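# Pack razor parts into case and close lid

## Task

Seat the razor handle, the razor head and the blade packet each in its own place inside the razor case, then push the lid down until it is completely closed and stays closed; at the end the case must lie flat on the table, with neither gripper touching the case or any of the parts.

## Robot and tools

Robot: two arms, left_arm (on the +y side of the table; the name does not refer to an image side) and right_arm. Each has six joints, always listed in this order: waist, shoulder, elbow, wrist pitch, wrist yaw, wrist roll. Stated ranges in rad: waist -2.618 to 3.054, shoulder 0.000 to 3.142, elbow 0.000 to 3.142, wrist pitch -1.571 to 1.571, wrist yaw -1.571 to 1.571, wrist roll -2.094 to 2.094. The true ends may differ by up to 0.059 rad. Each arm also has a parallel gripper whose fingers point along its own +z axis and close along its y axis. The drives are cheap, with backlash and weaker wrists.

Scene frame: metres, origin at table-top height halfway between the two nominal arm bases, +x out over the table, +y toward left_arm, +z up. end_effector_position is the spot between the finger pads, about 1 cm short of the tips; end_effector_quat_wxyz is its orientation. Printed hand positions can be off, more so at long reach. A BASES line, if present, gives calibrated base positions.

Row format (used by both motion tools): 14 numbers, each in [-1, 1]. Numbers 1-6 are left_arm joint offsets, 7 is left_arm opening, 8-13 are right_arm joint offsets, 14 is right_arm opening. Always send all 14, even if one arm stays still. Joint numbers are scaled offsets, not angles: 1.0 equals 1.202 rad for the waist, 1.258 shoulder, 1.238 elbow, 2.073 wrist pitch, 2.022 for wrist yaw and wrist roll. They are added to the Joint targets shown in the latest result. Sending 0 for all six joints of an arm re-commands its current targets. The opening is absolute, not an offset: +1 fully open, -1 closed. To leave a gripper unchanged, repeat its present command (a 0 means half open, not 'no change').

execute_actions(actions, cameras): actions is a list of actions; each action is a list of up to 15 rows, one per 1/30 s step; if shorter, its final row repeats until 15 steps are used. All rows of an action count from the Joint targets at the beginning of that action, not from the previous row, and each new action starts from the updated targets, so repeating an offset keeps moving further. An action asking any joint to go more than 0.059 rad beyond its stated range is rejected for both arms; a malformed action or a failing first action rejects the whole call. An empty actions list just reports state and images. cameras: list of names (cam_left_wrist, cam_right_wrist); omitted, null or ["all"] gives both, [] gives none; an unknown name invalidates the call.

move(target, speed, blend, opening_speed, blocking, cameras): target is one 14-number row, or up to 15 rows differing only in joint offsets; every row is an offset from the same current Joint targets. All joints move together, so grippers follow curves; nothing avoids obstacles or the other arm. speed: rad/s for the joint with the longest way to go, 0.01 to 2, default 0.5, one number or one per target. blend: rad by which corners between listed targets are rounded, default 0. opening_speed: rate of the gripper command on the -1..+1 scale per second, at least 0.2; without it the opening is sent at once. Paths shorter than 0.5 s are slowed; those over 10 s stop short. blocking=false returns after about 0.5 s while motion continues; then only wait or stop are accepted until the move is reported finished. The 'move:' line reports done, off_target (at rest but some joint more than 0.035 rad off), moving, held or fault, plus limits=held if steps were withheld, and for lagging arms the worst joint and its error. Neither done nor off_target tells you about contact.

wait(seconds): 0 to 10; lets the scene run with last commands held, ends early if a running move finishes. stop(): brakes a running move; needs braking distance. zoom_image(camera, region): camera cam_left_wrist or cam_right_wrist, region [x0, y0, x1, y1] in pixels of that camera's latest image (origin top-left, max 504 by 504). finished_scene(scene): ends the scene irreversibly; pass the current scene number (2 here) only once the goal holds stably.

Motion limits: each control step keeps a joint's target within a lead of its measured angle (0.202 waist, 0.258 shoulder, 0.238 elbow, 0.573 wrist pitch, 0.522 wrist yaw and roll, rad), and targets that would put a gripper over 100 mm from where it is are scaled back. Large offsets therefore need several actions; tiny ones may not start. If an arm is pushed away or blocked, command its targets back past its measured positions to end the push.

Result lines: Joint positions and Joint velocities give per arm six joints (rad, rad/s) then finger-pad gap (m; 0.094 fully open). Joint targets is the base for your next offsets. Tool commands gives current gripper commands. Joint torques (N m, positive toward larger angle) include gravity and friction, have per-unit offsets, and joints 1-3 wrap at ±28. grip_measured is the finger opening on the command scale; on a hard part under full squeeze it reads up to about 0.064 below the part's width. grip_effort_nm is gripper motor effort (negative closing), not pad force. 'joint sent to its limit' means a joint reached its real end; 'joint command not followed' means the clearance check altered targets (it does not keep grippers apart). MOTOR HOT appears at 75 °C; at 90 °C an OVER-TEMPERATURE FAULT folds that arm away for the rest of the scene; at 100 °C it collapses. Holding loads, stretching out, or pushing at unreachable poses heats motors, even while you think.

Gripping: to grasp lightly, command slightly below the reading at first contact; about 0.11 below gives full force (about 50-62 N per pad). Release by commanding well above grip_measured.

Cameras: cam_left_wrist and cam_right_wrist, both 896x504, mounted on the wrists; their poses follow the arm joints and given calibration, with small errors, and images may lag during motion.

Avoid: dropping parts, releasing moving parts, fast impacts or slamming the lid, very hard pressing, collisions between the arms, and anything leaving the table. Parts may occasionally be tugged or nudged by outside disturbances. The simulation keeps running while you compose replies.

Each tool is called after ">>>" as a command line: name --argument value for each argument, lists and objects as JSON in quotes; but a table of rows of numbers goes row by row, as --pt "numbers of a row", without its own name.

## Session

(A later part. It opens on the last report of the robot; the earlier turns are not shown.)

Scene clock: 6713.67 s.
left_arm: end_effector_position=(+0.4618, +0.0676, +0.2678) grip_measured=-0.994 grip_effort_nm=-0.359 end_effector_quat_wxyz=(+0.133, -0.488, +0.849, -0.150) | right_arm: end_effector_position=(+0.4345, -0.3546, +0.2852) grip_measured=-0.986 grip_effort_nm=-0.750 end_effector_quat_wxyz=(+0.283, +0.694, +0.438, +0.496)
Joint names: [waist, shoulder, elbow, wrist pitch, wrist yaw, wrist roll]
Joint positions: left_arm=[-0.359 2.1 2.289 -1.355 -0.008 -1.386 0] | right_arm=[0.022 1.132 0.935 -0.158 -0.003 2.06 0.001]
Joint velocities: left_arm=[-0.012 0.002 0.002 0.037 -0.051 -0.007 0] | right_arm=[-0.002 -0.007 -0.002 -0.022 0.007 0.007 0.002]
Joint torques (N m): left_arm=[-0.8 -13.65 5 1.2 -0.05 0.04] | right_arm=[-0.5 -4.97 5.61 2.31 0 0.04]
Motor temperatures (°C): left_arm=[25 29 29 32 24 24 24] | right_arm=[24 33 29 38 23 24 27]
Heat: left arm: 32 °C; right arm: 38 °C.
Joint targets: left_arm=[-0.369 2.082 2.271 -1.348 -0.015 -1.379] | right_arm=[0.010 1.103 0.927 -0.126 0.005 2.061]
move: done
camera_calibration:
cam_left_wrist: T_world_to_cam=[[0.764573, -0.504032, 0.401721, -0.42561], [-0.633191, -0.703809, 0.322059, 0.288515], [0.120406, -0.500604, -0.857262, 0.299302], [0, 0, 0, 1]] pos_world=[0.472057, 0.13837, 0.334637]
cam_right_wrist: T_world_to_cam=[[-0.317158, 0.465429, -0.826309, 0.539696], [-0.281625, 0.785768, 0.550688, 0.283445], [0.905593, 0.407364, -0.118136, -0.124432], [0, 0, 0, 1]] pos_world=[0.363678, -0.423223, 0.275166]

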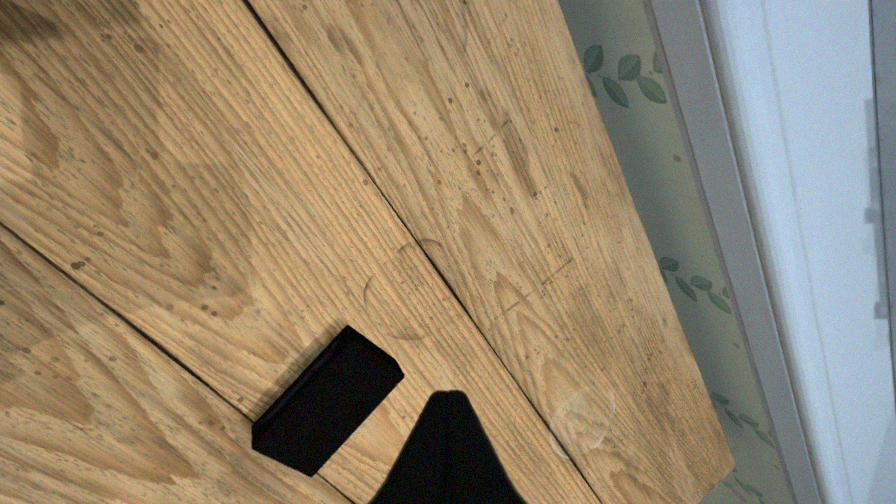

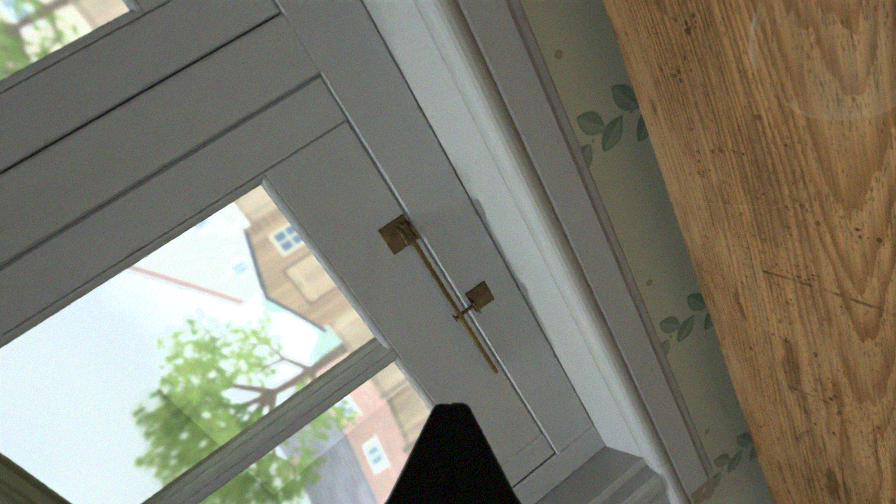

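>>> move --target '[0,0,0,0,0,0,-1,0.48,0.3,0.136,-0.177,0,-0.24,-1]' --speed 0.6

>>> zoom_image --camera "cam_right_wrist" --region '[200, 100, 700, 500]'

Scene clock: 6720.90 s.
left_arm: end_effector_position=(+0.4618, +0.0676, +0.2678) grip_measured=-0.994 grip_effort_nm=-0.349 end_effector_quat_wxyz=(+0.133, -0.488, +0.849, -0.150) | right_arm: end_effector_position=(+0.3708, -0.1387, +0.1442) grip_measured=-0.986 grip_effort_nm=-0.740 end_effector_quat_wxyz=(+0.151, +0.444, +0.829, +0.305)
Joint names: [waist, shoulder, elbow, wrist pitch, wrist yaw, wrist roll]
Joint positions: left_arm=[-0.359 2.1 2.289 -1.355 -0.008 -1.386 0] | right_arm=[0.594 1.484 1.045 -0.438 -0.004 1.598 0.001]
Joint velocities: left_arm=[-0.007 -0.002 0.007 0.051 -0.007 0.051 0] | right_arm=[0.002 -0.002 0.002 0.007 0.037 -0.037 0]
Joint torques (N m): left_arm=[-0.73 -13.59 4.98 1.2 -0.04 0.03] | right_arm=[-0.08 -5.55 10.33 0.98 0.02 -0.17]
Motor temperatures (°C): left_arm=[25 31 29 32 24 24 24] | right_arm=[24 33 30 37 23 24 27]
Heat: left arm: 32 °C; right arm: 37 °C.
Joint targets: left_arm=[-0.369 2.082 2.271 -1.348 -0.015 -1.379] | right_arm=[0.587 1.481 1.096 -0.493 0.005 1.575]
move: off_target (right_arm); right_arm: the wrist pitch is farthest, 0.055 rad from its target
camera_calibration:
cam_left_wrist: T_world_to_cam=[[0.764573, -0.504032, 0.401721, -0.42561], [-0.633191, -0.703809, 0.322059, 0.288515], [0.120406, -0.500604, -0.857262, 0.299302], [0, 0, 0, 1]] pos_world=[0.472057, 0.13837, 0.334637]
cam_right_wrist: T_world_to_cam=[[-0.644508, -0.408502, -0.646325, 0.276652], [-0.724974, 0.595088, 0.346818, 0.340833], [0.242944, 0.692096, -0.679692, 0.194858], [0, 0, 0, 1]] pos_world=[0.37806, -0.224673, 0.193043]

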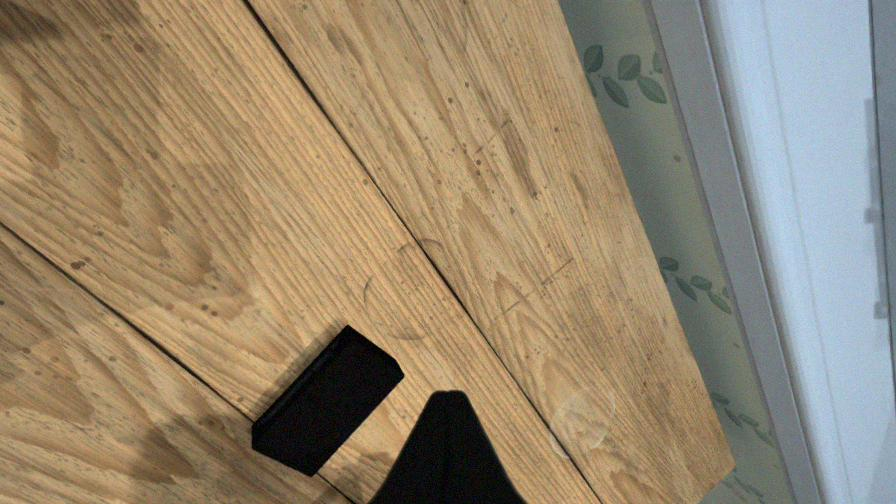

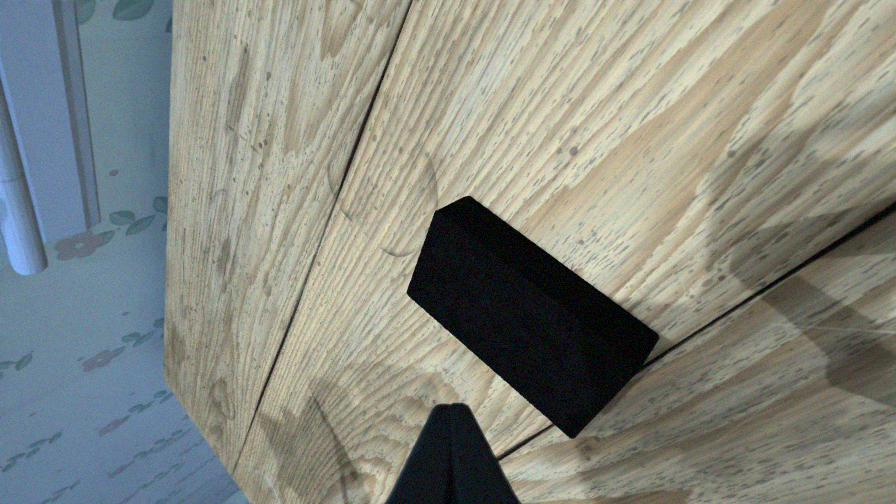

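Scaled by 1.008 from the camera's 896x504 image, which has a finer 1280x720 frame.

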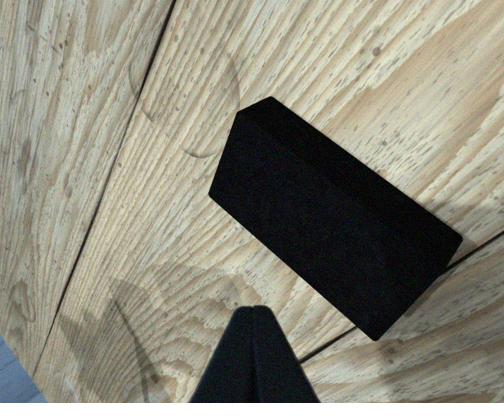

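>>> zoom_image --camera "cam_right_wrist" --region '[400, 180, 560, 310]'

>>> zoom_image --camera "cam_right_wrist" --region '[540, 270, 680, 450]'

>>> zoom_image --camera "cam_left_wrist" --region '[230, 310, 420, 490]'

Scaled by 3.150 from the camera's 896x504 image, which has a finer 1280x720 frame.

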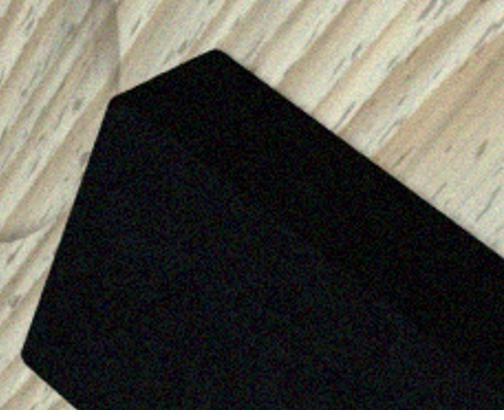

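Scaled by 2.800 from the camera's 896x504 image, which has a finer 1280x720 frame.

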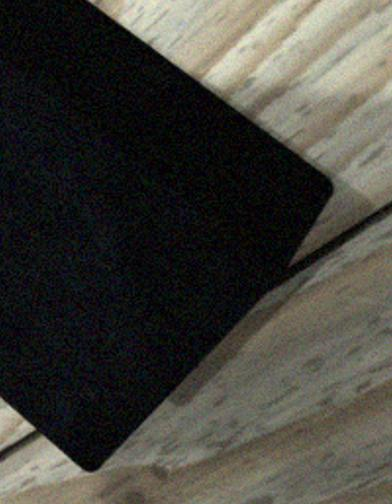

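Scaled by 2.653 from the camera's 896x504 image, which has a finer 1280x720 frame.

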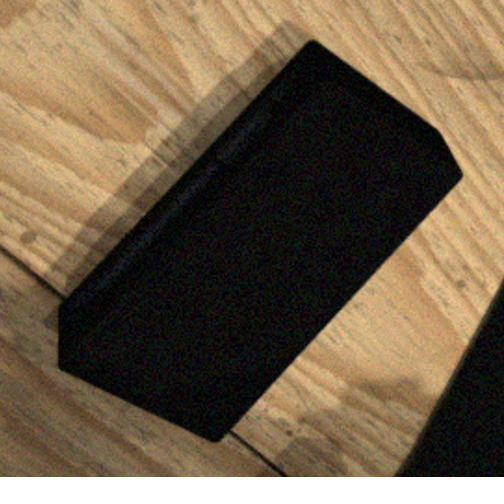

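>>> move --target '[0,0,0,0,0,0,-1,-0.4,-0.2,0,0,0,0,-1]' --speed 0.6 --cameras '[]'

>>> move --pt "-0.303 0.15 -0.04 0.036 0 0 -1 0 0 0 0 0 0 -1" --pt "-0.303 0.34 -0.04 0.036 0 0 -1 0 0 0 0 0 0 -1" --speed 0.5 --cameras '[]'

>>> move --target '[0,0.035,0,0,0,0,-1,0,0,0,0,0,0,-1]' --speed 0.08 --cameras '[]'

>>> move --target '[0,0.025,0,0,0,0,-1,0,0,0,0,0,0,-1]' --speed 0.08

Scene clock: 6743.10 s.
left_arm: end_effector_position=(+0.4618, +0.0676, +0.2678) grip_measured=-0.994 grip_effort_nm=-0.349 end_effector_quat_wxyz=(+0.133, -0.488, +0.849, -0.150) | right_arm: end_effector_position=(+0.4271, -0.3234, +0.2299) grip_measured=-0.986 grip_effort_nm=-0.745 end_effector_quat_wxyz=(+0.289, +0.602, +0.664, +0.337)
Joint names: [waist, shoulder, elbow, wrist pitch, wrist yaw, wrist roll]
Joint positions: left_arm=[-0.359 2.1 2.289 -1.355 -0.008 -1.386 0] | right_arm=[0.103 1.256 1.047 -0.441 -0.003 1.597 0.001]
Joint velocities: left_arm=[-0.017 -0.007 -0.002 -0.007 -0.022 0.037 0] | right_arm=[0.002 0.007 0.002 0.007 0.037 -0.022 -0.002]
Joint torques (N m): left_arm=[-0.65 -13.67 4.94 1.19 -0.03 0.01] | right_arm=[-0.05 -5.49 10.3 1.34 0.01 -0.16]
Motor temperatures (°C): left_arm=[25 33 29 32 24 24 24] | right_arm=[24 33 31 33 23 24 27]
Heat: left arm: 33 °C; right arm: 33 °C.
Joint targets: left_arm=[-0.369 2.082 2.271 -1.348 -0.015 -1.379] | right_arm=[0.107 1.229 1.096 -0.493 0.005 1.575]
move: off_target (right_arm); right_arm: the wrist pitch is farthest, 0.052 rad from its target
No camera images: "cameras" was empty.

Scene clock: 6744.97 s.
left_arm: end_effector_position=(+0.3736, -0.0922, +0.0611) grip_measured=-0.994 grip_effort_nm=-0.349 end_effector_quat_wxyz=(+0.003, -0.325, +0.946, +0.002) | right_arm: end_effector_position=(+0.4271, -0.3234, +0.2299) grip_measured=-0.986 grip_effort_nm=-0.745 end_effector_quat_wxyz=(+0.289, +0.602, +0.664, +0.337)
Joint names: [waist, shoulder, elbow, wrist pitch, wrist yaw, wrist roll]
Joint positions: left_arm=[-0.739 2.51 2.231 -1.292 -0.008 -1.386 0] | right_arm=[0.103 1.256 1.047 -0.441 -0.003 1.597 0.001]
Joint velocities: left_arm=[0.002 -0.007 -0.002 -0.007 -0.037 -0.037 0] | right_arm=[0.002 -0.022 -0.002 -0.066 -0.022 0.051 0]
Joint torques (N m): left_arm=[0.39 -15.08 5.65 0.4 -0.03 0.01] | right_arm=[-0.03 -5.79 10.44 1.33 0 -0.16]
Motor temperatures (°C): left_arm=[25 33 29 32 24 24 24] | right_arm=[24 33 31 33 23 24 27]
Heat: left arm: 33 °C; right arm: 33 °C.
Joint targets: left_arm=[-0.733 2.510 2.221 -1.274 -0.015 -1.379] | right_arm=[0.107 1.229 1.096 -0.493 0.005 1.575]
move: off_target (right_arm); right_arm: the wrist pitch is farthest, 0.052 rad from its target
No camera images: "cameras" was empty.

Scene clock: 6745.87 s.
left_arm: end_effector_position=(+0.3715, -0.0904, +0.0490) grip_measured=-0.994 grip_effort_nm=-0.344 end_effector_quat_wxyz=(-0.003, -0.325, +0.946, +0.014) | right_arm: end_effector_position=(+0.4271, -0.3234, +0.2299) grip_measured=-0.986 grip_effort_nm=-0.735 end_effector_quat_wxyz=(+0.289, +0.602, +0.664, +0.337)
Joint names: [waist, shoulder, elbow, wrist pitch, wrist yaw, wrist roll]
Joint positions: left_arm=[-0.739 2.536 2.231 -1.292 -0.008 -1.386 0] | right_arm=[0.103 1.256 1.047 -0.441 -0.003 1.597 0.001]
Joint velocities: left_arm=[0.017 0.002 0.012 0.007 0.022 -0.037 0] | right_arm=[-0.012 -0.007 -0.007 -0.154 0.007 -0.051 0]
Joint torques (N m): left_arm=[0.4 -13.9 5.48 0.38 -0.02 0.06] | right_arm=[0.01 -5.71 10.45 1.33 0 -0.16]
Motor temperatures (°C): left_arm=[25 33 29 32 24 24 24] | right_arm=[24 33 31 33 23 24 27]
Heat: left arm: 33 °C; right arm: 33 °C.
Joint targets: left_arm=[-0.733 2.554 2.221 -1.274 -0.015 -1.379] | right_arm=[0.107 1.229 1.096 -0.493 0.005 1.575]
move: off_target (right_arm); right_arm: the wrist pitch is farthest, 0.052 rad from its target
No camera images: "cameras" was empty.

Scene clock: 6746.57 s.
left_arm: end_effector_position=(+0.3700, -0.0890, +0.0412) grip_measured=-0.994 grip_effort_nm=-0.349 end_effector_quat_wxyz=(-0.007, -0.319, +0.947, +0.021) | right_arm: end_effector_position=(+0.4271, -0.3234, +0.2299) grip_measured=-0.986 grip_effort_nm=-0.750 end_effector_quat_wxyz=(+0.289, +0.602, +0.664, +0.337)
Joint names: [waist, shoulder, elbow, wrist pitch, wrist yaw, wrist roll]
Joint positions: left_arm=[-0.739 2.553 2.231 -1.292 -0.008 -1.373 0] | right_arm=[0.103 1.256 1.047 -0.441 -0.003 1.597 0.001]
Joint velocities: left_arm=[-0.002 -0.002 0.007 0.037 -0.051 -0.095 -0.001] | right_arm=[-0.012 0.012 -0.017 -0.051 0.022 0.051 -0.001]
Joint torques (N m): left_arm=[0.46 -12.75 5.42 0.33 -0.05 0.02] | right_arm=[-0.05 -5.72 10.41 1.33 0 -0.17]
Motor temperatures (°C): left_arm=[25 33 29 32 24 24 24] | right_arm=[24 33 31 33 23 24 27]
Heat: left arm: 33 °C; right arm: 33 °C.
Joint targets: left_arm=[-0.733 2.585 2.221 -1.274 -0.015 -1.379] | right_arm=[0.107 1.229 1.096 -0.493 0.005 1.575]
move: off_target (right_arm); right_arm: the wrist pitch is farthest, 0.052 rad from its target
camera_calibration:
cam_left_wrist: T_world_to_cam=[[0.577397, -0.816134, -0.0231693, -0.284321], [-0.724464, -0.525216, 0.446429, 0.237607], [-0.376515, -0.240982, -0.894519, 0.246277], [0, 0, 0, 1]] pos_world=[0.429031, -0.0479005, 0.107637]
cam_right_wrist: T_world_to_cam=[[-0.598181, -0.0380331, -0.800458, 0.428383], [-0.429343, 0.858625, 0.28005, 0.4361], [0.676642, 0.511192, -0.529942, 0.0891376], [0, 0, 0, 1]] pos_world=[0.383173, -0.40372, 0.268011]

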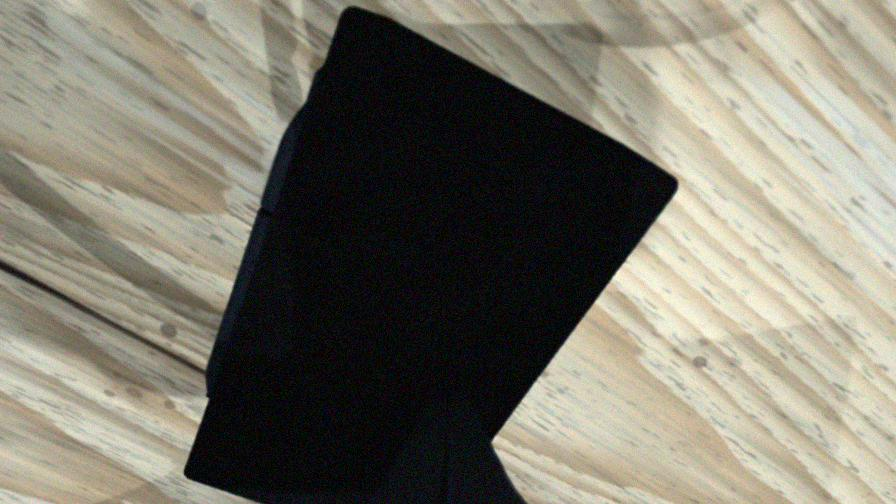

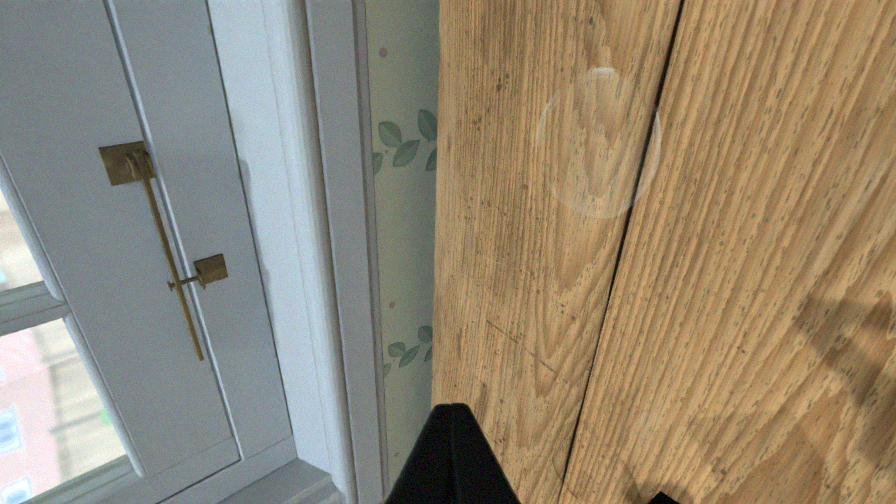

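>>> move --target '[0,0.15,0.01,-0.018,0,0,-1,0,0,0,0,0,0,-1]' --speed 0.15 --cameras '[]'

>>> move --target '[0,0.12,0.03,-0.025,0,0,-1,0,0,0,0,0,0,-1]' --speed 0.15 --cameras '[]'

>>> move --target '[0,0.12,0.03,-0.025,0,0,-1,0,0,0,0,0,0,-1]' --speed 0.15 --cameras '[]'

Scene clock: 6754.27 s.
left_arm: end_effector_position=(+0.3695, -0.0887, +0.0382) grip_measured=-0.994 grip_effort_nm=-0.349 end_effector_quat_wxyz=(-0.014, -0.320, +0.947, +0.033) | right_arm: end_effector_position=(+0.4271, -0.3234, +0.2299) grip_measured=-0.986 grip_effort_nm=-0.745 end_effector_quat_wxyz=(+0.289, +0.602, +0.664, +0.337)
Joint names: [waist, shoulder, elbow, wrist pitch, wrist yaw, wrist roll]
Joint positions: left_arm=[-0.739 2.594 2.295 -1.343 -0.008 -1.375 0] | right_arm=[0.103 1.256 1.047 -0.441 -0.003 1.597 0.001]
Joint velocities: left_arm=[-0.002 -0.012 0.027 0.081 -0.007 -0.066 0] | right_arm=[0.007 -0.017 -0.002 0.037 0.037 0.037 0]
Joint torques (N m): left_arm=[0.42 -2.63 1.78 0.42 -0.03 0.05] | right_arm=[-0.02 -5.74 10.41 1.32 0.01 -0.17]
Motor temperatures (°C): left_arm=[25 33 29 31 24 24 24] | right_arm=[24 32 33 32 23 24 27]
Heat: left arm: 33 °C; right arm: 33 °C.
Joint targets: left_arm=[-0.734 2.758 2.239 -1.313 -0.015 -1.379] | right_arm=[0.107 1.229 1.096 -0.493 0.005 1.575]
move: off_target (left_arm, right_arm); left_arm: the shoulder is farthest, 0.180 rad from its target; right_arm: the wrist pitch is farthest, 0.052 rad from its target
No camera images: "cameras" was empty.

Scene clock: 6755.67 s.
left_arm: end_effector_position=(+0.3698, -0.0889, +0.0383) grip_measured=-0.994 grip_effort_nm=-0.349 end_effector_quat_wxyz=(-0.019, -0.319, +0.947, +0.041) | right_arm: end_effector_position=(+0.4271, -0.3234, +0.2299) grip_measured=-0.986 grip_effort_nm=-0.740 end_effector_quat_wxyz=(+0.289, +0.602, +0.664, +0.337)
Joint names: [waist, shoulder, elbow, wrist pitch, wrist yaw, wrist roll]
Joint positions: left_arm=[-0.739 2.631 2.364 -1.395 -0.008 -1.375 0] | right_arm=[0.103 1.256 1.047 -0.441 -0.003 1.597 0.001]
Joint velocities: left_arm=[0.022 -0.022 0.002 0.022 -0.007 0.037 0.001] | right_arm=[0.017 -0.002 0.002 0.095 0.095 -0.007 0]
Joint torques (N m): left_arm=[0.16 -2.93 1.8 0.27 -0.03 0.03] | right_arm=[-0.05 -5.75 10.44 1.32 0 -0.17]
Motor temperatures (°C): left_arm=[25 33 29 31 24 24 24] | right_arm=[24 32 33 32 23 24 27]
Heat: left arm: 33 °C; right arm: 33 °C.
Joint targets: left_arm=[-0.735 2.795 2.308 -1.373 -0.015 -1.379] | right_arm=[0.107 1.229 1.096 -0.493 0.005 1.575]
move: off_target (left_arm, right_arm); left_arm: the shoulder is farthest, 0.278 rad from its target; right_arm: the wrist pitch is farthest, 0.052 rad from its target
No camera images: "cameras" was empty.

Scene clock: 6757.07 s.
left_arm: end_effector_position=(+0.3700, -0.0888, +0.0384) grip_measured=-0.994 grip_effort_nm=-0.349 end_effector_quat_wxyz=(-0.023, -0.319, +0.946, +0.050) | right_arm: end_effector_position=(+0.4271, -0.3234, +0.2299) grip_measured=-0.986 grip_effort_nm=-0.745 end_effector_quat_wxyz=(+0.289, +0.602, +0.664, +0.337)
Joint names: [waist, shoulder, elbow, wrist pitch, wrist yaw, wrist roll]
Joint positions: left_arm=[-0.739 2.668 2.433 -1.446 -0.01 -1.375 0] | right_arm=[0.103 1.256 1.047 -0.441 -0.003 1.597 0.001]
Joint velocities: left_arm=[-0.007 -0.007 -0.002 -0.007 0.007 -0.007 -0.001] | right_arm=[0.002 -0.012 -0.002 0.022 -0.051 -0.007 -0.001]
Joint torques (N m): left_arm=[0.01 -3.02 1.68 0.15 -0.03 0.03] | right_arm=[-0.02 -5.71 10.45 1.33 0.01 -0.17]
Motor temperatures (°C): left_arm=[25 32 29 31 24 24 24] | right_arm=[24 32 33 32 23 24 27]
Heat: left arm: 32 °C; right arm: 33 °C.
Joint targets: left_arm=[-0.736 2.832 2.377 -1.430 -0.015 -1.379] | right_arm=[0.107 1.229 1.096 -0.493 0.005 1.575]
move: off_target (left_arm, right_arm); left_arm: the shoulder is farthest, 0.278 rad from its target; right_arm: the wrist pitch is farthest, 0.052 rad from its target
No camera images: "cameras" was empty.

>>> move --pt "0 -0.45 0 0 0 0 -1 0 0 0 0 0 0 -1" --pt "0.038 -0.5 -0.41 0.15 0 0 -1 0 0 0 0 0 0 -1" --pt "0.038 -0.425 -0.41 0.15 0 0 -1 0 0 0 0 0 0 -1" --speed 0.5

>>> move --target '[0,0.03,0,0,0,0,-1,0,0,0,0,0,0,-1]' --speed 0.1 --cameras '[]'

>>> move --target '[0,0.03,0,0,0,0,-1,0,0,0,0,0,0,-1]' --speed 0.1

Scene clock: 6794.17 s.
left_arm: end_effector_position=(+0.3583, -0.0549, +0.0742) grip_measured=-0.994 grip_effort_nm=-0.344 end_effector_quat_wxyz=(+0.011, -0.344, +0.939, -0.010) | right_arm: end_effector_position=(+0.4271, -0.3234, +0.2299) grip_measured=-0.986 grip_effort_nm=-0.745 end_effector_quat_wxyz=(+0.289, +0.602, +0.664, +0.337)
Joint names: [waist, shoulder, elbow, wrist pitch, wrist yaw, wrist roll]
Joint positions: left_arm=[-0.699 2.286 1.886 -1.142 -0.008 -1.386 0] | right_arm=[0.103 1.256 1.047 -0.441 -0.003 1.597 0.001]
Joint velocities: left_arm=[0.012 -0.002 -0.007 0.081 -0.022 -0.081 0.001] | right_arm=[-0.012 -0.002 0.002 -0.037 -0.007 -0.007 -0.001]
Joint torques (N m): left_arm=[0.34 -12.83 5.07 0.55 -0.01 0.05] | right_arm=[-0.05 -5.76 10.43 1.32 0.01 -0.17]
Motor temperatures (°C): left_arm=[25 30 28 30 24 24 24] | right_arm=[24 32 35 31 23 24 27]
Heat: left arm: 30 °C; right arm: 35 °C.
Joint targets: left_arm=[-0.691 2.297 1.870 -1.119 -0.015 -1.379] | right_arm=[0.107 1.229 1.096 -0.493 0.005 1.575]
move: off_target (right_arm); right_arm: the wrist pitch is farthest, 0.052 rad from its target
camera_calibration:
cam_left_wrist: T_world_to_cam=[[0.618489, -0.784377, 0.0471639, -0.267135], [-0.72082, -0.542428, 0.431498, 0.231255], [-0.312874, -0.300873, -0.90088, 0.254015], [0, 0, 0, 1]] pos_world=[0.411388, -0.00766879, 0.14165]
cam_right_wrist: T_world_to_cam=[[-0.598181, -0.0380331, -0.800458, 0.428383], [-0.429343, 0.858625, 0.28005, 0.4361], [0.676642, 0.511192, -0.529942, 0.0891376], [0, 0, 0, 1]] pos_world=[0.383173, -0.40372, 0.268011]

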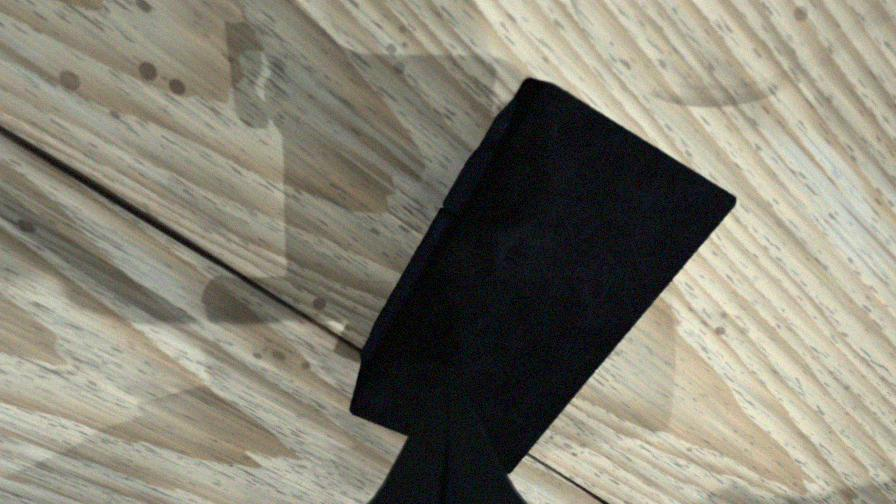

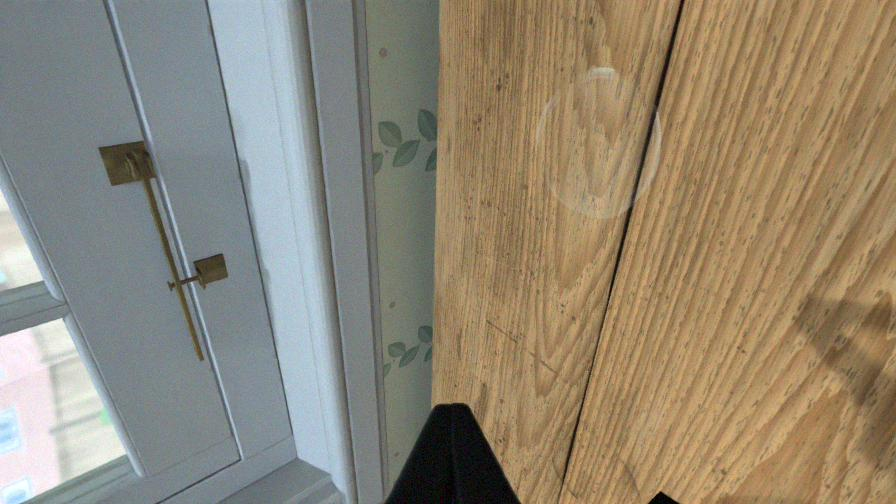

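Scene clock: 6794.97 s.
left_arm: end_effector_position=(+0.3565, -0.0534, +0.0604) grip_measured=-0.994 grip_effort_nm=-0.349 end_effector_quat_wxyz=(+0.003, -0.344, +0.939, +0.002) | right_arm: end_effector_position=(+0.4271, -0.3234, +0.2299) grip_measured=-0.986 grip_effort_nm=-0.745 end_effector_quat_wxyz=(+0.289, +0.602, +0.664, +0.337)
Joint names: [waist, shoulder, elbow, wrist pitch, wrist yaw, wrist roll]
Joint positions: left_arm=[-0.699 2.318 1.886 -1.139 -0.008 -1.386 0] | right_arm=[0.103 1.256 1.047 -0.441 -0.003 1.597 0.001]
Joint velocities: left_arm=[-0.002 -0.022 -0.007 -0.125 0.022 -0.007 -0.001] | right_arm=[-0.012 0.007 -0.007 0.007 -0.022 -0.066 -0.001]
Joint torques (N m): left_arm=[0.34 -12.41 4.89 0.47 -0.03 0.03] | right_arm=[-0.06 -5.74 10.45 1.34 0 -0.16]
Motor temperatures (°C): left_arm=[25 30 28 30 24 24 24] | right_arm=[24 32 35 31 23 24 27]
Heat: left arm: 30 °C; right arm: 35 °C.
Joint targets: left_arm=[-0.691 2.335 1.870 -1.119 -0.015 -1.379] | right_arm=[0.107 1.229 1.096 -0.493 0.005 1.575]
move: off_target (right_arm); right_arm: the wrist pitch is farthest, 0.052 rad from its target
No camera images: "cameras" was empty.

Scene clock: 6795.73 s.
left_arm: end_effector_position=(+0.3533, -0.0508, +0.0448) grip_measured=-0.994 grip_effort_nm=-0.344 end_effector_quat_wxyz=(-0.006, -0.344, +0.939, +0.018) | right_arm: end_effector_position=(+0.4271, -0.3234, +0.2299) grip_measured=-0.986 grip_effort_nm=-0.740 end_effector_quat_wxyz=(+0.289, +0.602, +0.664, +0.337)
Joint names: [waist, shoulder, elbow, wrist pitch, wrist yaw, wrist roll]
Joint positions: left_arm=[-0.699 2.355 1.886 -1.139 -0.008 -1.386 0] | right_arm=[0.103 1.256 1.047 -0.441 -0.003 1.597 0.001]
Joint velocities: left_arm=[-0.012 -0.002 0.007 0.051 -0.066 -0.051 0] | right_arm=[-0.007 -0.002 -0.007 0.022 0.007 -0.007 0]
Joint torques (N m): left_arm=[0.44 -12.59 4.83 0.37 -0.05 0.02] | right_arm=[0.01 -5.74 10.41 1.33 0 -0.16]
Motor temperatures (°C): left_arm=[25 30 28 30 24 24 24] | right_arm=[24 32 35 31 23 24 27]
Heat: left arm: 30 °C; right arm: 35 °C.
Joint targets: left_arm=[-0.691 2.372 1.870 -1.119 -0.015 -1.379] | right_arm=[0.107 1.229 1.096 -0.493 0.005 1.575]
move: off_target (right_arm); right_arm: the wrist pitch is farthest, 0.052 rad from its target
camera_calibration:
cam_left_wrist: T_world_to_cam=[[0.619255, -0.785002, -0.0172014, -0.256903], [-0.698408, -0.560692, 0.444805, 0.233115], [-0.358817, -0.263434, -0.895462, 0.245075], [0, 0, 0, 1]] pos_world=[0.409835, -0.00640284, 0.111345]
cam_right_wrist: T_world_to_cam=[[-0.598181, -0.0380331, -0.800458, 0.428383], [-0.429343, 0.858625, 0.28005, 0.4361], [0.676642, 0.511192, -0.529942, 0.0891376], [0, 0, 0, 1]] pos_world=[0.383173, -0.40372, 0.268011]

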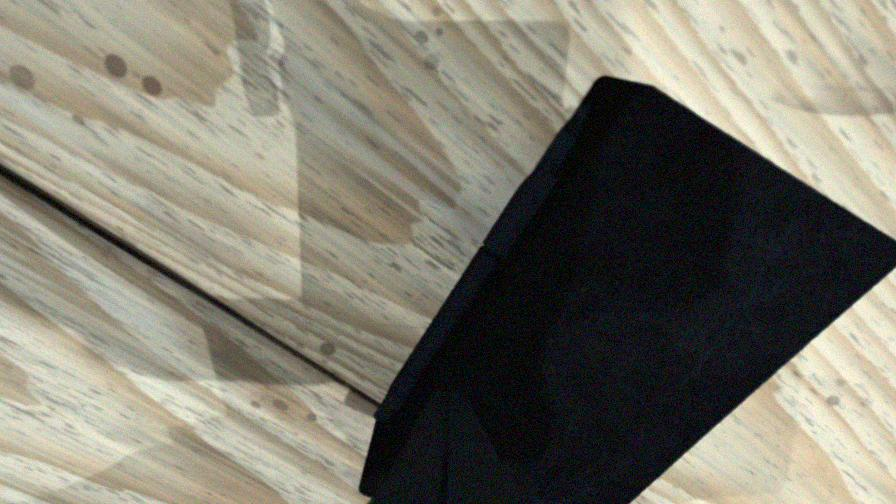

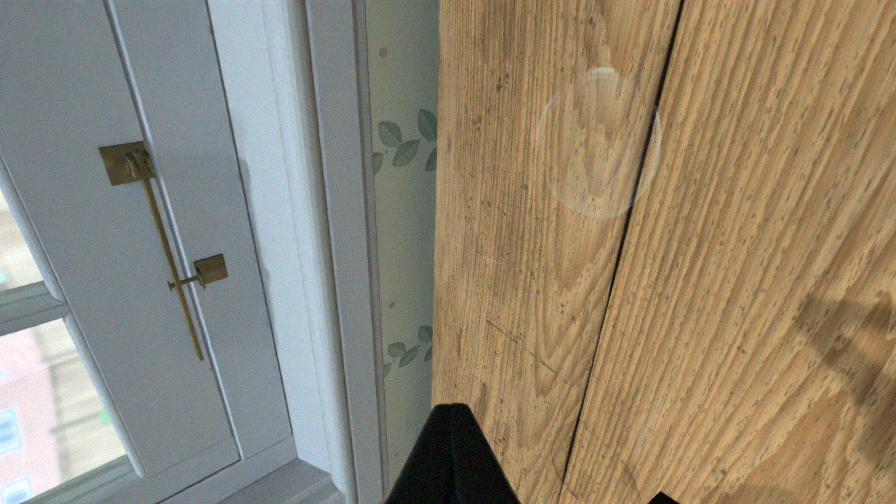

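>>> move --target '[0,0.02,0,0,0,0,-1,0,0,0,0,0,0,-1]' --speed 0.1 --cameras '[]'

>>> move --target '[0,0.03,0,0,0,0,-1,0,0,0,0,0,0,-1]' --speed 0.1 --cameras '[]'

>>> move --target '[0,0.04,0,0,0,0,-1,0,0,0,0,0,0,-1]' --speed 0.1 --cameras '[]'

>>> move --target '[0,0.08,0,0,0,0,-1,0,0,0,0,0,0,-1]' --speed 0.1 --cameras '[]'

Scene clock: 6806.73 s.
left_arm: end_effector_position=(+0.3528, -0.0503, +0.0409) grip_measured=-0.994 grip_effort_nm=-0.339 end_effector_quat_wxyz=(-0.008, -0.341, +0.940, +0.021) | right_arm: end_effector_position=(+0.4271, -0.3234, +0.2299) grip_measured=-0.986 grip_effort_nm=-0.740 end_effector_quat_wxyz=(+0.289, +0.602, +0.664, +0.337)
Joint names: [waist, shoulder, elbow, wrist pitch, wrist yaw, wrist roll]
Joint positions: left_arm=[-0.699 2.364 1.886 -1.137 -0.008 -1.379 0] | right_arm=[0.103 1.256 1.047 -0.441 -0.003 1.597 0.001]
Joint velocities: left_arm=[-0.012 -0.002 -0.012 -0.037 -0.051 0.066 0] | right_arm=[-0.007 0.002 0.002 -0.007 -0.007 0.007 0]
Joint torques (N m): left_arm=[0.35 -11.32 4.92 0.37 -0.03 0.05] | right_arm=[-0.05 -5.76 10.47 1.34 0.01 -0.16]
Motor temperatures (°C): left_arm=[25 31 28 30 24 24 24] | right_arm=[24 32 35 31 23 24 27]
Heat: left arm: 31 °C; right arm: 35 °C.
Joint targets: left_arm=[-0.691 2.397 1.870 -1.119 -0.015 -1.379] | right_arm=[0.107 1.229 1.096 -0.493 0.005 1.575]
move: off_target (right_arm); right_arm: the wrist pitch is farthest, 0.052 rad from its target
No camera images: "cameras" was empty.

Scene clock: 6807.43 s.
left_arm: end_effector_position=(+0.3526, -0.0502, +0.0403) grip_measured=-0.994 grip_effort_nm=-0.344 end_effector_quat_wxyz=(-0.008, -0.341, +0.940, +0.022) | right_arm: end_effector_position=(+0.4271, -0.3234, +0.2299) grip_measured=-0.986 grip_effort_nm=-0.745 end_effector_quat_wxyz=(+0.289, +0.602, +0.664, +0.337)
Joint names: [waist, shoulder, elbow, wrist pitch, wrist yaw, wrist roll]
Joint positions: left_arm=[-0.699 2.366 1.886 -1.137 -0.008 -1.379 0] | right_arm=[0.103 1.256 1.047 -0.441 -0.003 1.597 0.001]
Joint velocities: left_arm=[-0.007 -0.002 0.002 -0.022 -0.022 -0.051 0.003] | right_arm=[0.002 0.002 -0.007 -0.022 -0.037 -0.051 0]
Joint torques (N m): left_arm=[0.29 -8.61 4.86 0.35 -0.06 0.06] | right_arm=[-0.03 -5.72 10.43 1.33 0 -0.16]
Motor temperatures (°C): left_arm=[25 31 28 30 24 24 24] | right_arm=[24 32 35 31 23 24 27]
Heat: left arm: 31 °C; right arm: 35 °C.
Joint targets: left_arm=[-0.691 2.435 1.870 -1.119 -0.015 -1.379] | right_arm=[0.107 1.229 1.096 -0.493 0.005 1.575]
move: off_target (left_arm, right_arm); left_arm: the shoulder is farthest, 0.069 rad from its target; right_arm: the wrist pitch is farthest, 0.052 rad from its target
No camera images: "cameras" was empty.

Scene clock: 6808.20 s.
left_arm: end_effector_position=(+0.3525, -0.0502, +0.0389) grip_measured=-0.994 grip_effort_nm=-0.349 end_effector_quat_wxyz=(-0.010, -0.341, +0.940, +0.025) | right_arm: end_effector_position=(+0.4271, -0.3234, +0.2299) grip_measured=-0.986 grip_effort_nm=-0.745 end_effector_quat_wxyz=(+0.289, +0.602, +0.664, +0.337)
Joint names: [waist, shoulder, elbow, wrist pitch, wrist yaw, wrist roll]
Joint positions: left_arm=[-0.699 2.373 1.893 -1.143 -0.008 -1.379 0] | right_arm=[0.103 1.256 1.047 -0.441 -0.003 1.597 0.001]
Joint velocities: left_arm=[-0.007 -0.002 0.002 -0.022 -0.037 -0.037 0] | right_arm=[-0.002 0.022 -0.007 0.022 0.022 -0.007 0.001]
Joint torques (N m): left_arm=[0.39 -5.29 4.27 0.37 -0.04 0.03] | right_arm=[-0.03 -5.74 10.41 1.33 0 -0.16]
Motor temperatures (°C): left_arm=[25 31 28 30 24 24 24] | right_arm=[24 32 35 31 23 24 27]
Heat: left arm: 31 °C; right arm: 35 °C.
Joint targets: left_arm=[-0.691 2.486 1.870 -1.119 -0.015 -1.379] | right_arm=[0.107 1.229 1.096 -0.493 0.005 1.575]
move: off_target (left_arm, right_arm); left_arm: the shoulder is farthest, 0.112 rad from its target; right_arm: the wrist pitch is farthest, 0.052 rad from its target
No camera images: "cameras" was empty.

Scene clock: 6809.47 s.
left_arm: end_effector_position=(+0.3521, -0.0498, +0.0372) grip_measured=-0.994 grip_effort_nm=-0.339 end_effector_quat_wxyz=(-0.018, -0.341, +0.939, +0.038) | right_arm: end_effector_position=(+0.4271, -0.3234, +0.2299) grip_measured=-0.986 grip_effort_nm=-0.745 end_effector_quat_wxyz=(+0.289, +0.602, +0.664, +0.337)
Joint names: [waist, shoulder, elbow, wrist pitch, wrist yaw, wrist roll]
Joint positions: left_arm=[-0.699 2.409 1.947 -1.194 -0.008 -1.381 0] | right_arm=[0.103 1.256 1.047 -0.441 -0.003 1.597 0.001]
Joint velocities: left_arm=[-0.012 0.007 0.007 -0.022 0.051 -0.007 -0.002] | right_arm=[-0.012 0.007 0.012 -0.066 -0.037 0.007 0.001]
Joint torques (N m): left_arm=[0.36 -0.24 1.11 0.9 -0.06 0.03] | right_arm=[-0.05 -5.72 10.44 1.32 -0.02 -0.17]
Motor temperatures (°C): left_arm=[25 31 28 30 24 24 24] | right_arm=[24 32 35 31 23 24 27]
Heat: left arm: 31 °C; right arm: 35 °C.
Joint targets: left_arm=[-0.691 2.586 1.870 -1.119 -0.015 -1.379] | right_arm=[0.107 1.229 1.096 -0.493 0.005 1.575]
move: off_target (left_arm, right_arm); left_arm: the shoulder is farthest, 0.178 rad from its target; right_arm: the wrist pitch is farthest, 0.052 rad from its target
No camera images: "cameras" was empty.

>>> move --pt "0 -0.3 0 0 0 0 -1 0 0 0 0 0 0 -1" --pt "-0.096 -0.25 0.055 -0.015 0 0 -1 0 0 0 0 0 0 -1" --pt "-0.096 -0.203 0.055 -0.015 0 0 -1 0 0 0 0 0 0 -1" --speed 0.5

>>> move --target '[0,0.05,0,0,0,0,-1,0,0,0,0,0,0,-1]' --speed 0.1

Scene clock: 6829.30 s.
left_arm: end_effector_position=(+0.3291, -0.0912, +0.0624) grip_measured=-0.994 grip_effort_nm=-0.339 end_effector_quat_wxyz=(+0.006, -0.290, +0.957, -0.004) | right_arm: end_effector_position=(+0.4271, -0.3234, +0.2299) grip_measured=-0.986 grip_effort_nm=-0.745 end_effector_quat_wxyz=(+0.289, +0.602, +0.664, +0.337)
Joint names: [waist, shoulder, elbow, wrist pitch, wrist yaw, wrist roll]
Joint positions: left_arm=[-0.802 2.324 1.904 -1.139 -0.007 -1.375 0] | right_arm=[0.103 1.256 1.047 -0.441 -0.003 1.597 0.001]
Joint velocities: left_arm=[0.012 -0.007 0.002 0.037 0.022 0.037 0] | right_arm=[-0.007 0.002 -0.002 -0.007 -0.007 0.007 0]
Joint torques (N m): left_arm=[0.14 -13.2 9.09 0.13 -0.11 0.03] | right_arm=[-0.02 -5.74 10.44 1.32 0 -0.16]
Motor temperatures (°C): left_arm=[25 29 28 30 24 24 24] | right_arm=[24 31 35 31 23 24 27]
Heat: left arm: 30 °C; right arm: 35 °C.
Joint targets: left_arm=[-0.806 2.331 1.938 -1.150 -0.015 -1.379] | right_arm=[0.107 1.229 1.096 -0.493 0.005 1.575]
move: off_target (right_arm); right_arm: the wrist pitch is farthest, 0.052 rad from its target
camera_calibration:
cam_left_wrist: T_world_to_cam=[[0.526138, -0.849836, 0.0309413, -0.251577], [-0.772061, -0.462101, 0.43633, 0.21949], [-0.356511, -0.253459, -0.899254, 0.24188], [0, 0, 0, 1]] pos_world=[0.388057, -0.0510658, 0.129525]
cam_right_wrist: T_world_to_cam=[[-0.598181, -0.0380331, -0.800458, 0.428383], [-0.429343, 0.858625, 0.28005, 0.4361], [0.676642, 0.511192, -0.529942, 0.0891376], [0, 0, 0, 1]] pos_world=[0.383173, -0.40372, 0.268011]

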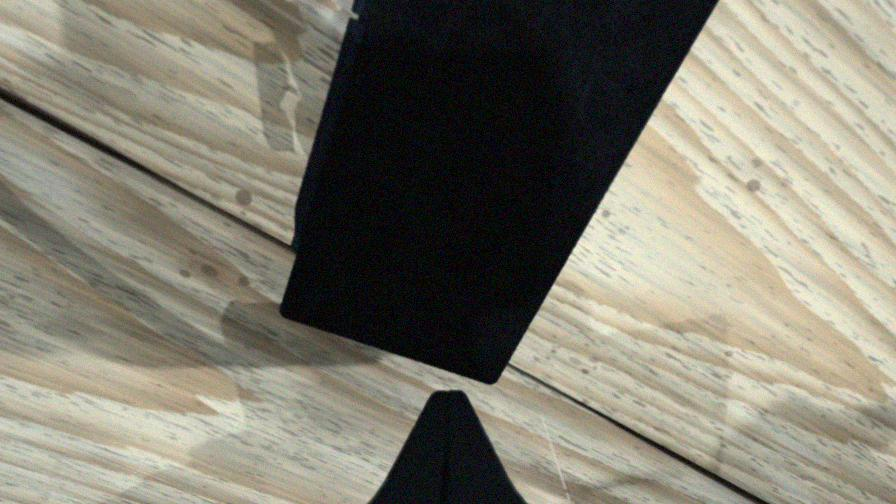

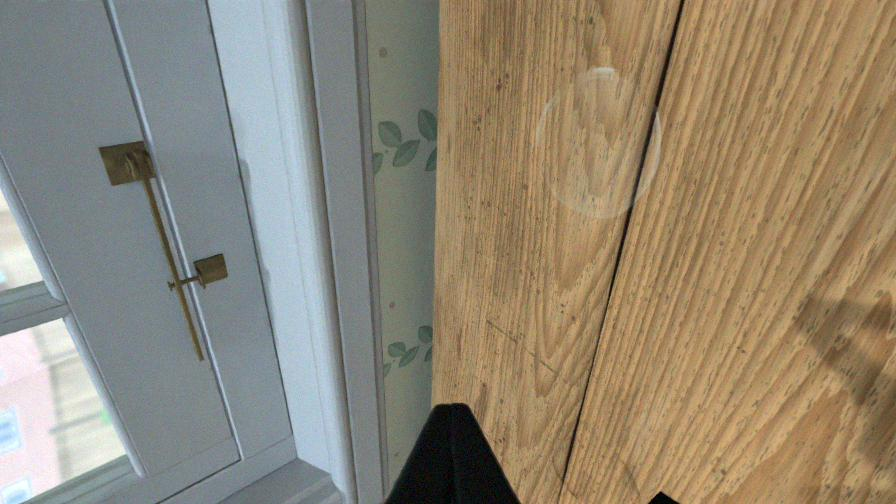

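Scene clock: 6830.20 s.
left_arm: end_effector_position=(+0.3252, -0.0873, +0.0413) grip_measured=-0.994 grip_effort_nm=-0.335 end_effector_quat_wxyz=(-0.006, -0.289, +0.957, +0.018) | right_arm: end_effector_position=(+0.4271, -0.3234, +0.2299) grip_measured=-0.986 grip_effort_nm=-0.740 end_effector_quat_wxyz=(+0.289, +0.602, +0.664, +0.337)
Joint names: [waist, shoulder, elbow, wrist pitch, wrist yaw, wrist roll]
Joint positions: left_arm=[-0.802 2.373 1.904 -1.139 -0.007 -1.373 0] | right_arm=[0.103 1.256 1.047 -0.441 -0.003 1.597 0.001]
Joint velocities: left_arm=[-0.002 0.022 -0.002 -0.007 0.022 -0.051 0] | right_arm=[-0.012 -0.012 -0.007 0.007 -0.037 -0.037 0.001]
Joint torques (N m): left_arm=[0.01 -12.49 8.9 -0.01 -0.03 0.03] | right_arm=[-0.05 -5.76 10.43 1.32 0 -0.16]
Motor temperatures (°C): left_arm=[25 29 28 30 24 24 24] | right_arm=[24 31 35 31 23 24 27]
Heat: left arm: 30 °C; right arm: 35 °C.
Joint targets: left_arm=[-0.806 2.394 1.938 -1.150 -0.015 -1.379] | right_arm=[0.107 1.229 1.096 -0.493 0.005 1.575]
move: off_target (right_arm); right_arm: the wrist pitch is farthest, 0.052 rad from its target
camera_calibration:
cam_left_wrist: T_world_to_cam=[[0.525078, -0.850887, -0.0168467, -0.243358], [-0.757464, -0.476268, 0.446562, 0.221072], [-0.387997, -0.221719, -0.894594, 0.23537], [0, 0, 0, 1]] pos_world=[0.386559, -0.0495951, 0.107739]
cam_right_wrist: T_world_to_cam=[[-0.598181, -0.0380331, -0.800458, 0.428383], [-0.429343, 0.858625, 0.28005, 0.4361], [0.676642, 0.511192, -0.529942, 0.0891376], [0, 0, 0, 1]] pos_world=[0.383173, -0.40372, 0.268011]

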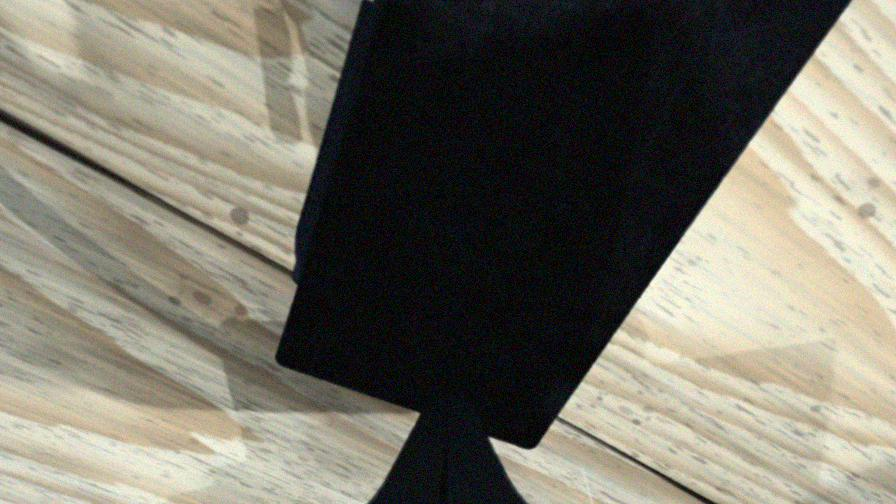

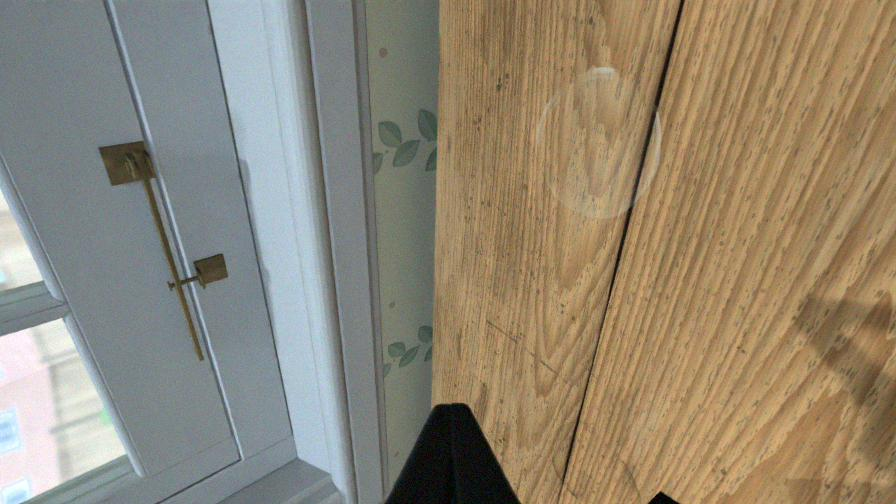

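>>> move --target '[0,0.15,0,0,0,0,-1,0,0,0,0,0,0,-1]' --speed 0.12 --cameras '[]'

>>> move --pt "0 -0.25 0 0 0 0 -1 0 0 0 0 0 0 -1" --pt "0.11 -0.15 0.5 -0.14 0 0 -1 0 0 0 0 0 0 -1" --pt "0.11 0.08 0.5 -0.14 0 0 -1 0 0 0 0 0 0 -1" --speed 0.5

Scene clock: 6838.13 s.
left_arm: end_effector_position=(+0.3249, -0.0870, +0.0381) grip_measured=-0.994 grip_effort_nm=-0.339 end_effector_quat_wxyz=(-0.017, -0.289, +0.956, +0.039) | right_arm: end_effector_position=(+0.4271, -0.3234, +0.2299) grip_measured=-0.986 grip_effort_nm=-0.740 end_effector_quat_wxyz=(+0.289, +0.602, +0.664, +0.337)
Joint names: [waist, shoulder, elbow, wrist pitch, wrist yaw, wrist roll]
Joint positions: left_arm=[-0.802 2.428 1.987 -1.214 -0.007 -1.373 0] | right_arm=[0.103 1.256 1.047 -0.441 -0.003 1.597 0.001]
Joint velocities: left_arm=[-0.007 0.002 0.007 -0.095 -0.037 0.037 0] | right_arm=[-0.022 -0.017 -0.012 -0.037 -0.007 0.022 0]
Joint torques (N m): left_arm=[0.13 -2.36 2.25 0.77 -0.07 0.05] | right_arm=[-0.02 -5.75 10.45 1.33 0.02 -0.16]
Motor temperatures (°C): left_arm=[25 31 29 29 24 24 24] | right_arm=[24 31 35 30 23 24 27]
Heat: left arm: 31 °C; right arm: 35 °C.
Joint targets: left_arm=[-0.806 2.582 1.938 -1.150 -0.015 -1.379] | right_arm=[0.107 1.229 1.096 -0.493 0.005 1.575]
move: off_target (left_arm, right_arm); left_arm: the shoulder is farthest, 0.154 rad from its target; right_arm: the wrist pitch is farthest, 0.052 rad from its target
No camera images: "cameras" was empty.

Scene clock: 6841.27 s.
left_arm: end_effector_position=(+0.4133, -0.0799, +0.0567) grip_measured=-0.994 grip_effort_nm=-0.344 end_effector_quat_wxyz=(+0.004, -0.358, +0.934, +0.001) | right_arm: end_effector_position=(+0.4271, -0.3234, +0.2299) grip_measured=-0.986 grip_effort_nm=-0.750 end_effector_quat_wxyz=(+0.289, +0.602, +0.664, +0.337)
Joint names: [waist, shoulder, elbow, wrist pitch, wrist yaw, wrist roll]
Joint positions: left_arm=[-0.669 2.679 2.533 -1.423 -0.007 -1.386 0] | right_arm=[0.103 1.256 1.047 -0.441 -0.003 1.597 0.001]
Joint velocities: left_arm=[0.002 0.007 0.002 -0.125 0.051 0.066 0] | right_arm=[-0.002 0.007 -0.002 0.007 -0.007 0.066 0]
Joint torques (N m): left_arm=[0.03 -15.77 8.27 0.02 -0.05 0.01] | right_arm=[-0.03 -5.74 10.48 1.33 -0.01 -0.16]
Motor temperatures (°C): left_arm=[25 31 29 29 24 24 24] | right_arm=[24 31 36 30 23 24 27]
Heat: left arm: 31 °C; right arm: 36 °C.
Joint targets: left_arm=[-0.674 2.683 2.557 -1.440 -0.015 -1.379] | right_arm=[0.107 1.229 1.096 -0.493 0.005 1.575]
move: off_target (right_arm); right_arm: the wrist pitch is farthest, 0.052 rad from its target
camera_calibration:
cam_left_wrist: T_world_to_cam=[[0.642989, -0.765558, 0.0220595, -0.327131], [-0.694442, -0.570629, 0.43833, 0.251285], [-0.322979, -0.29716, -0.898544, 0.252258], [0, 0, 0, 1]] pos_world=[0.466319, -0.0320859, 0.123736]
cam_right_wrist: T_world_to_cam=[[-0.598181, -0.0380331, -0.800458, 0.428383], [-0.429343, 0.858625, 0.28005, 0.4361], [0.676642, 0.511192, -0.529942, 0.0891376], [0, 0, 0, 1]] pos_world=[0.383173, -0.40372, 0.268011]

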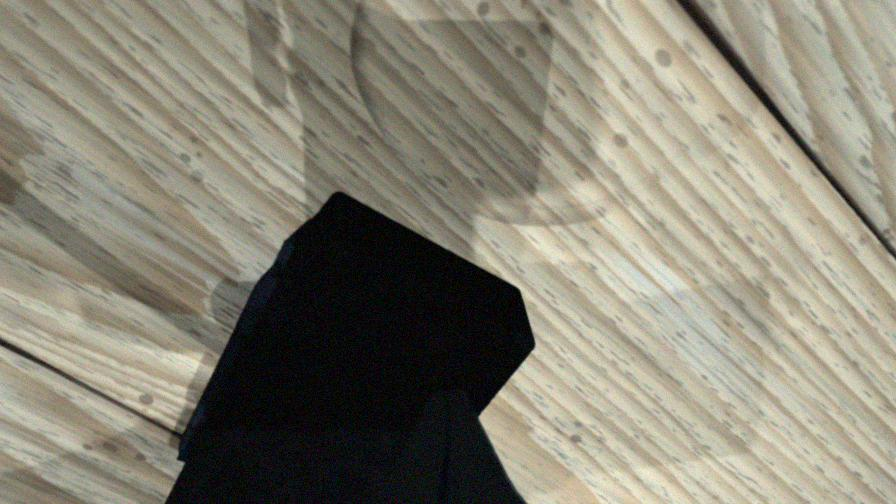

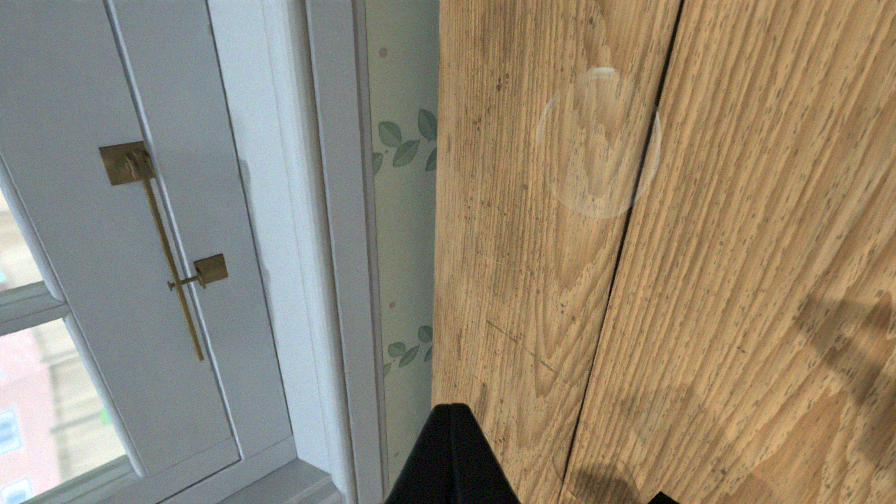

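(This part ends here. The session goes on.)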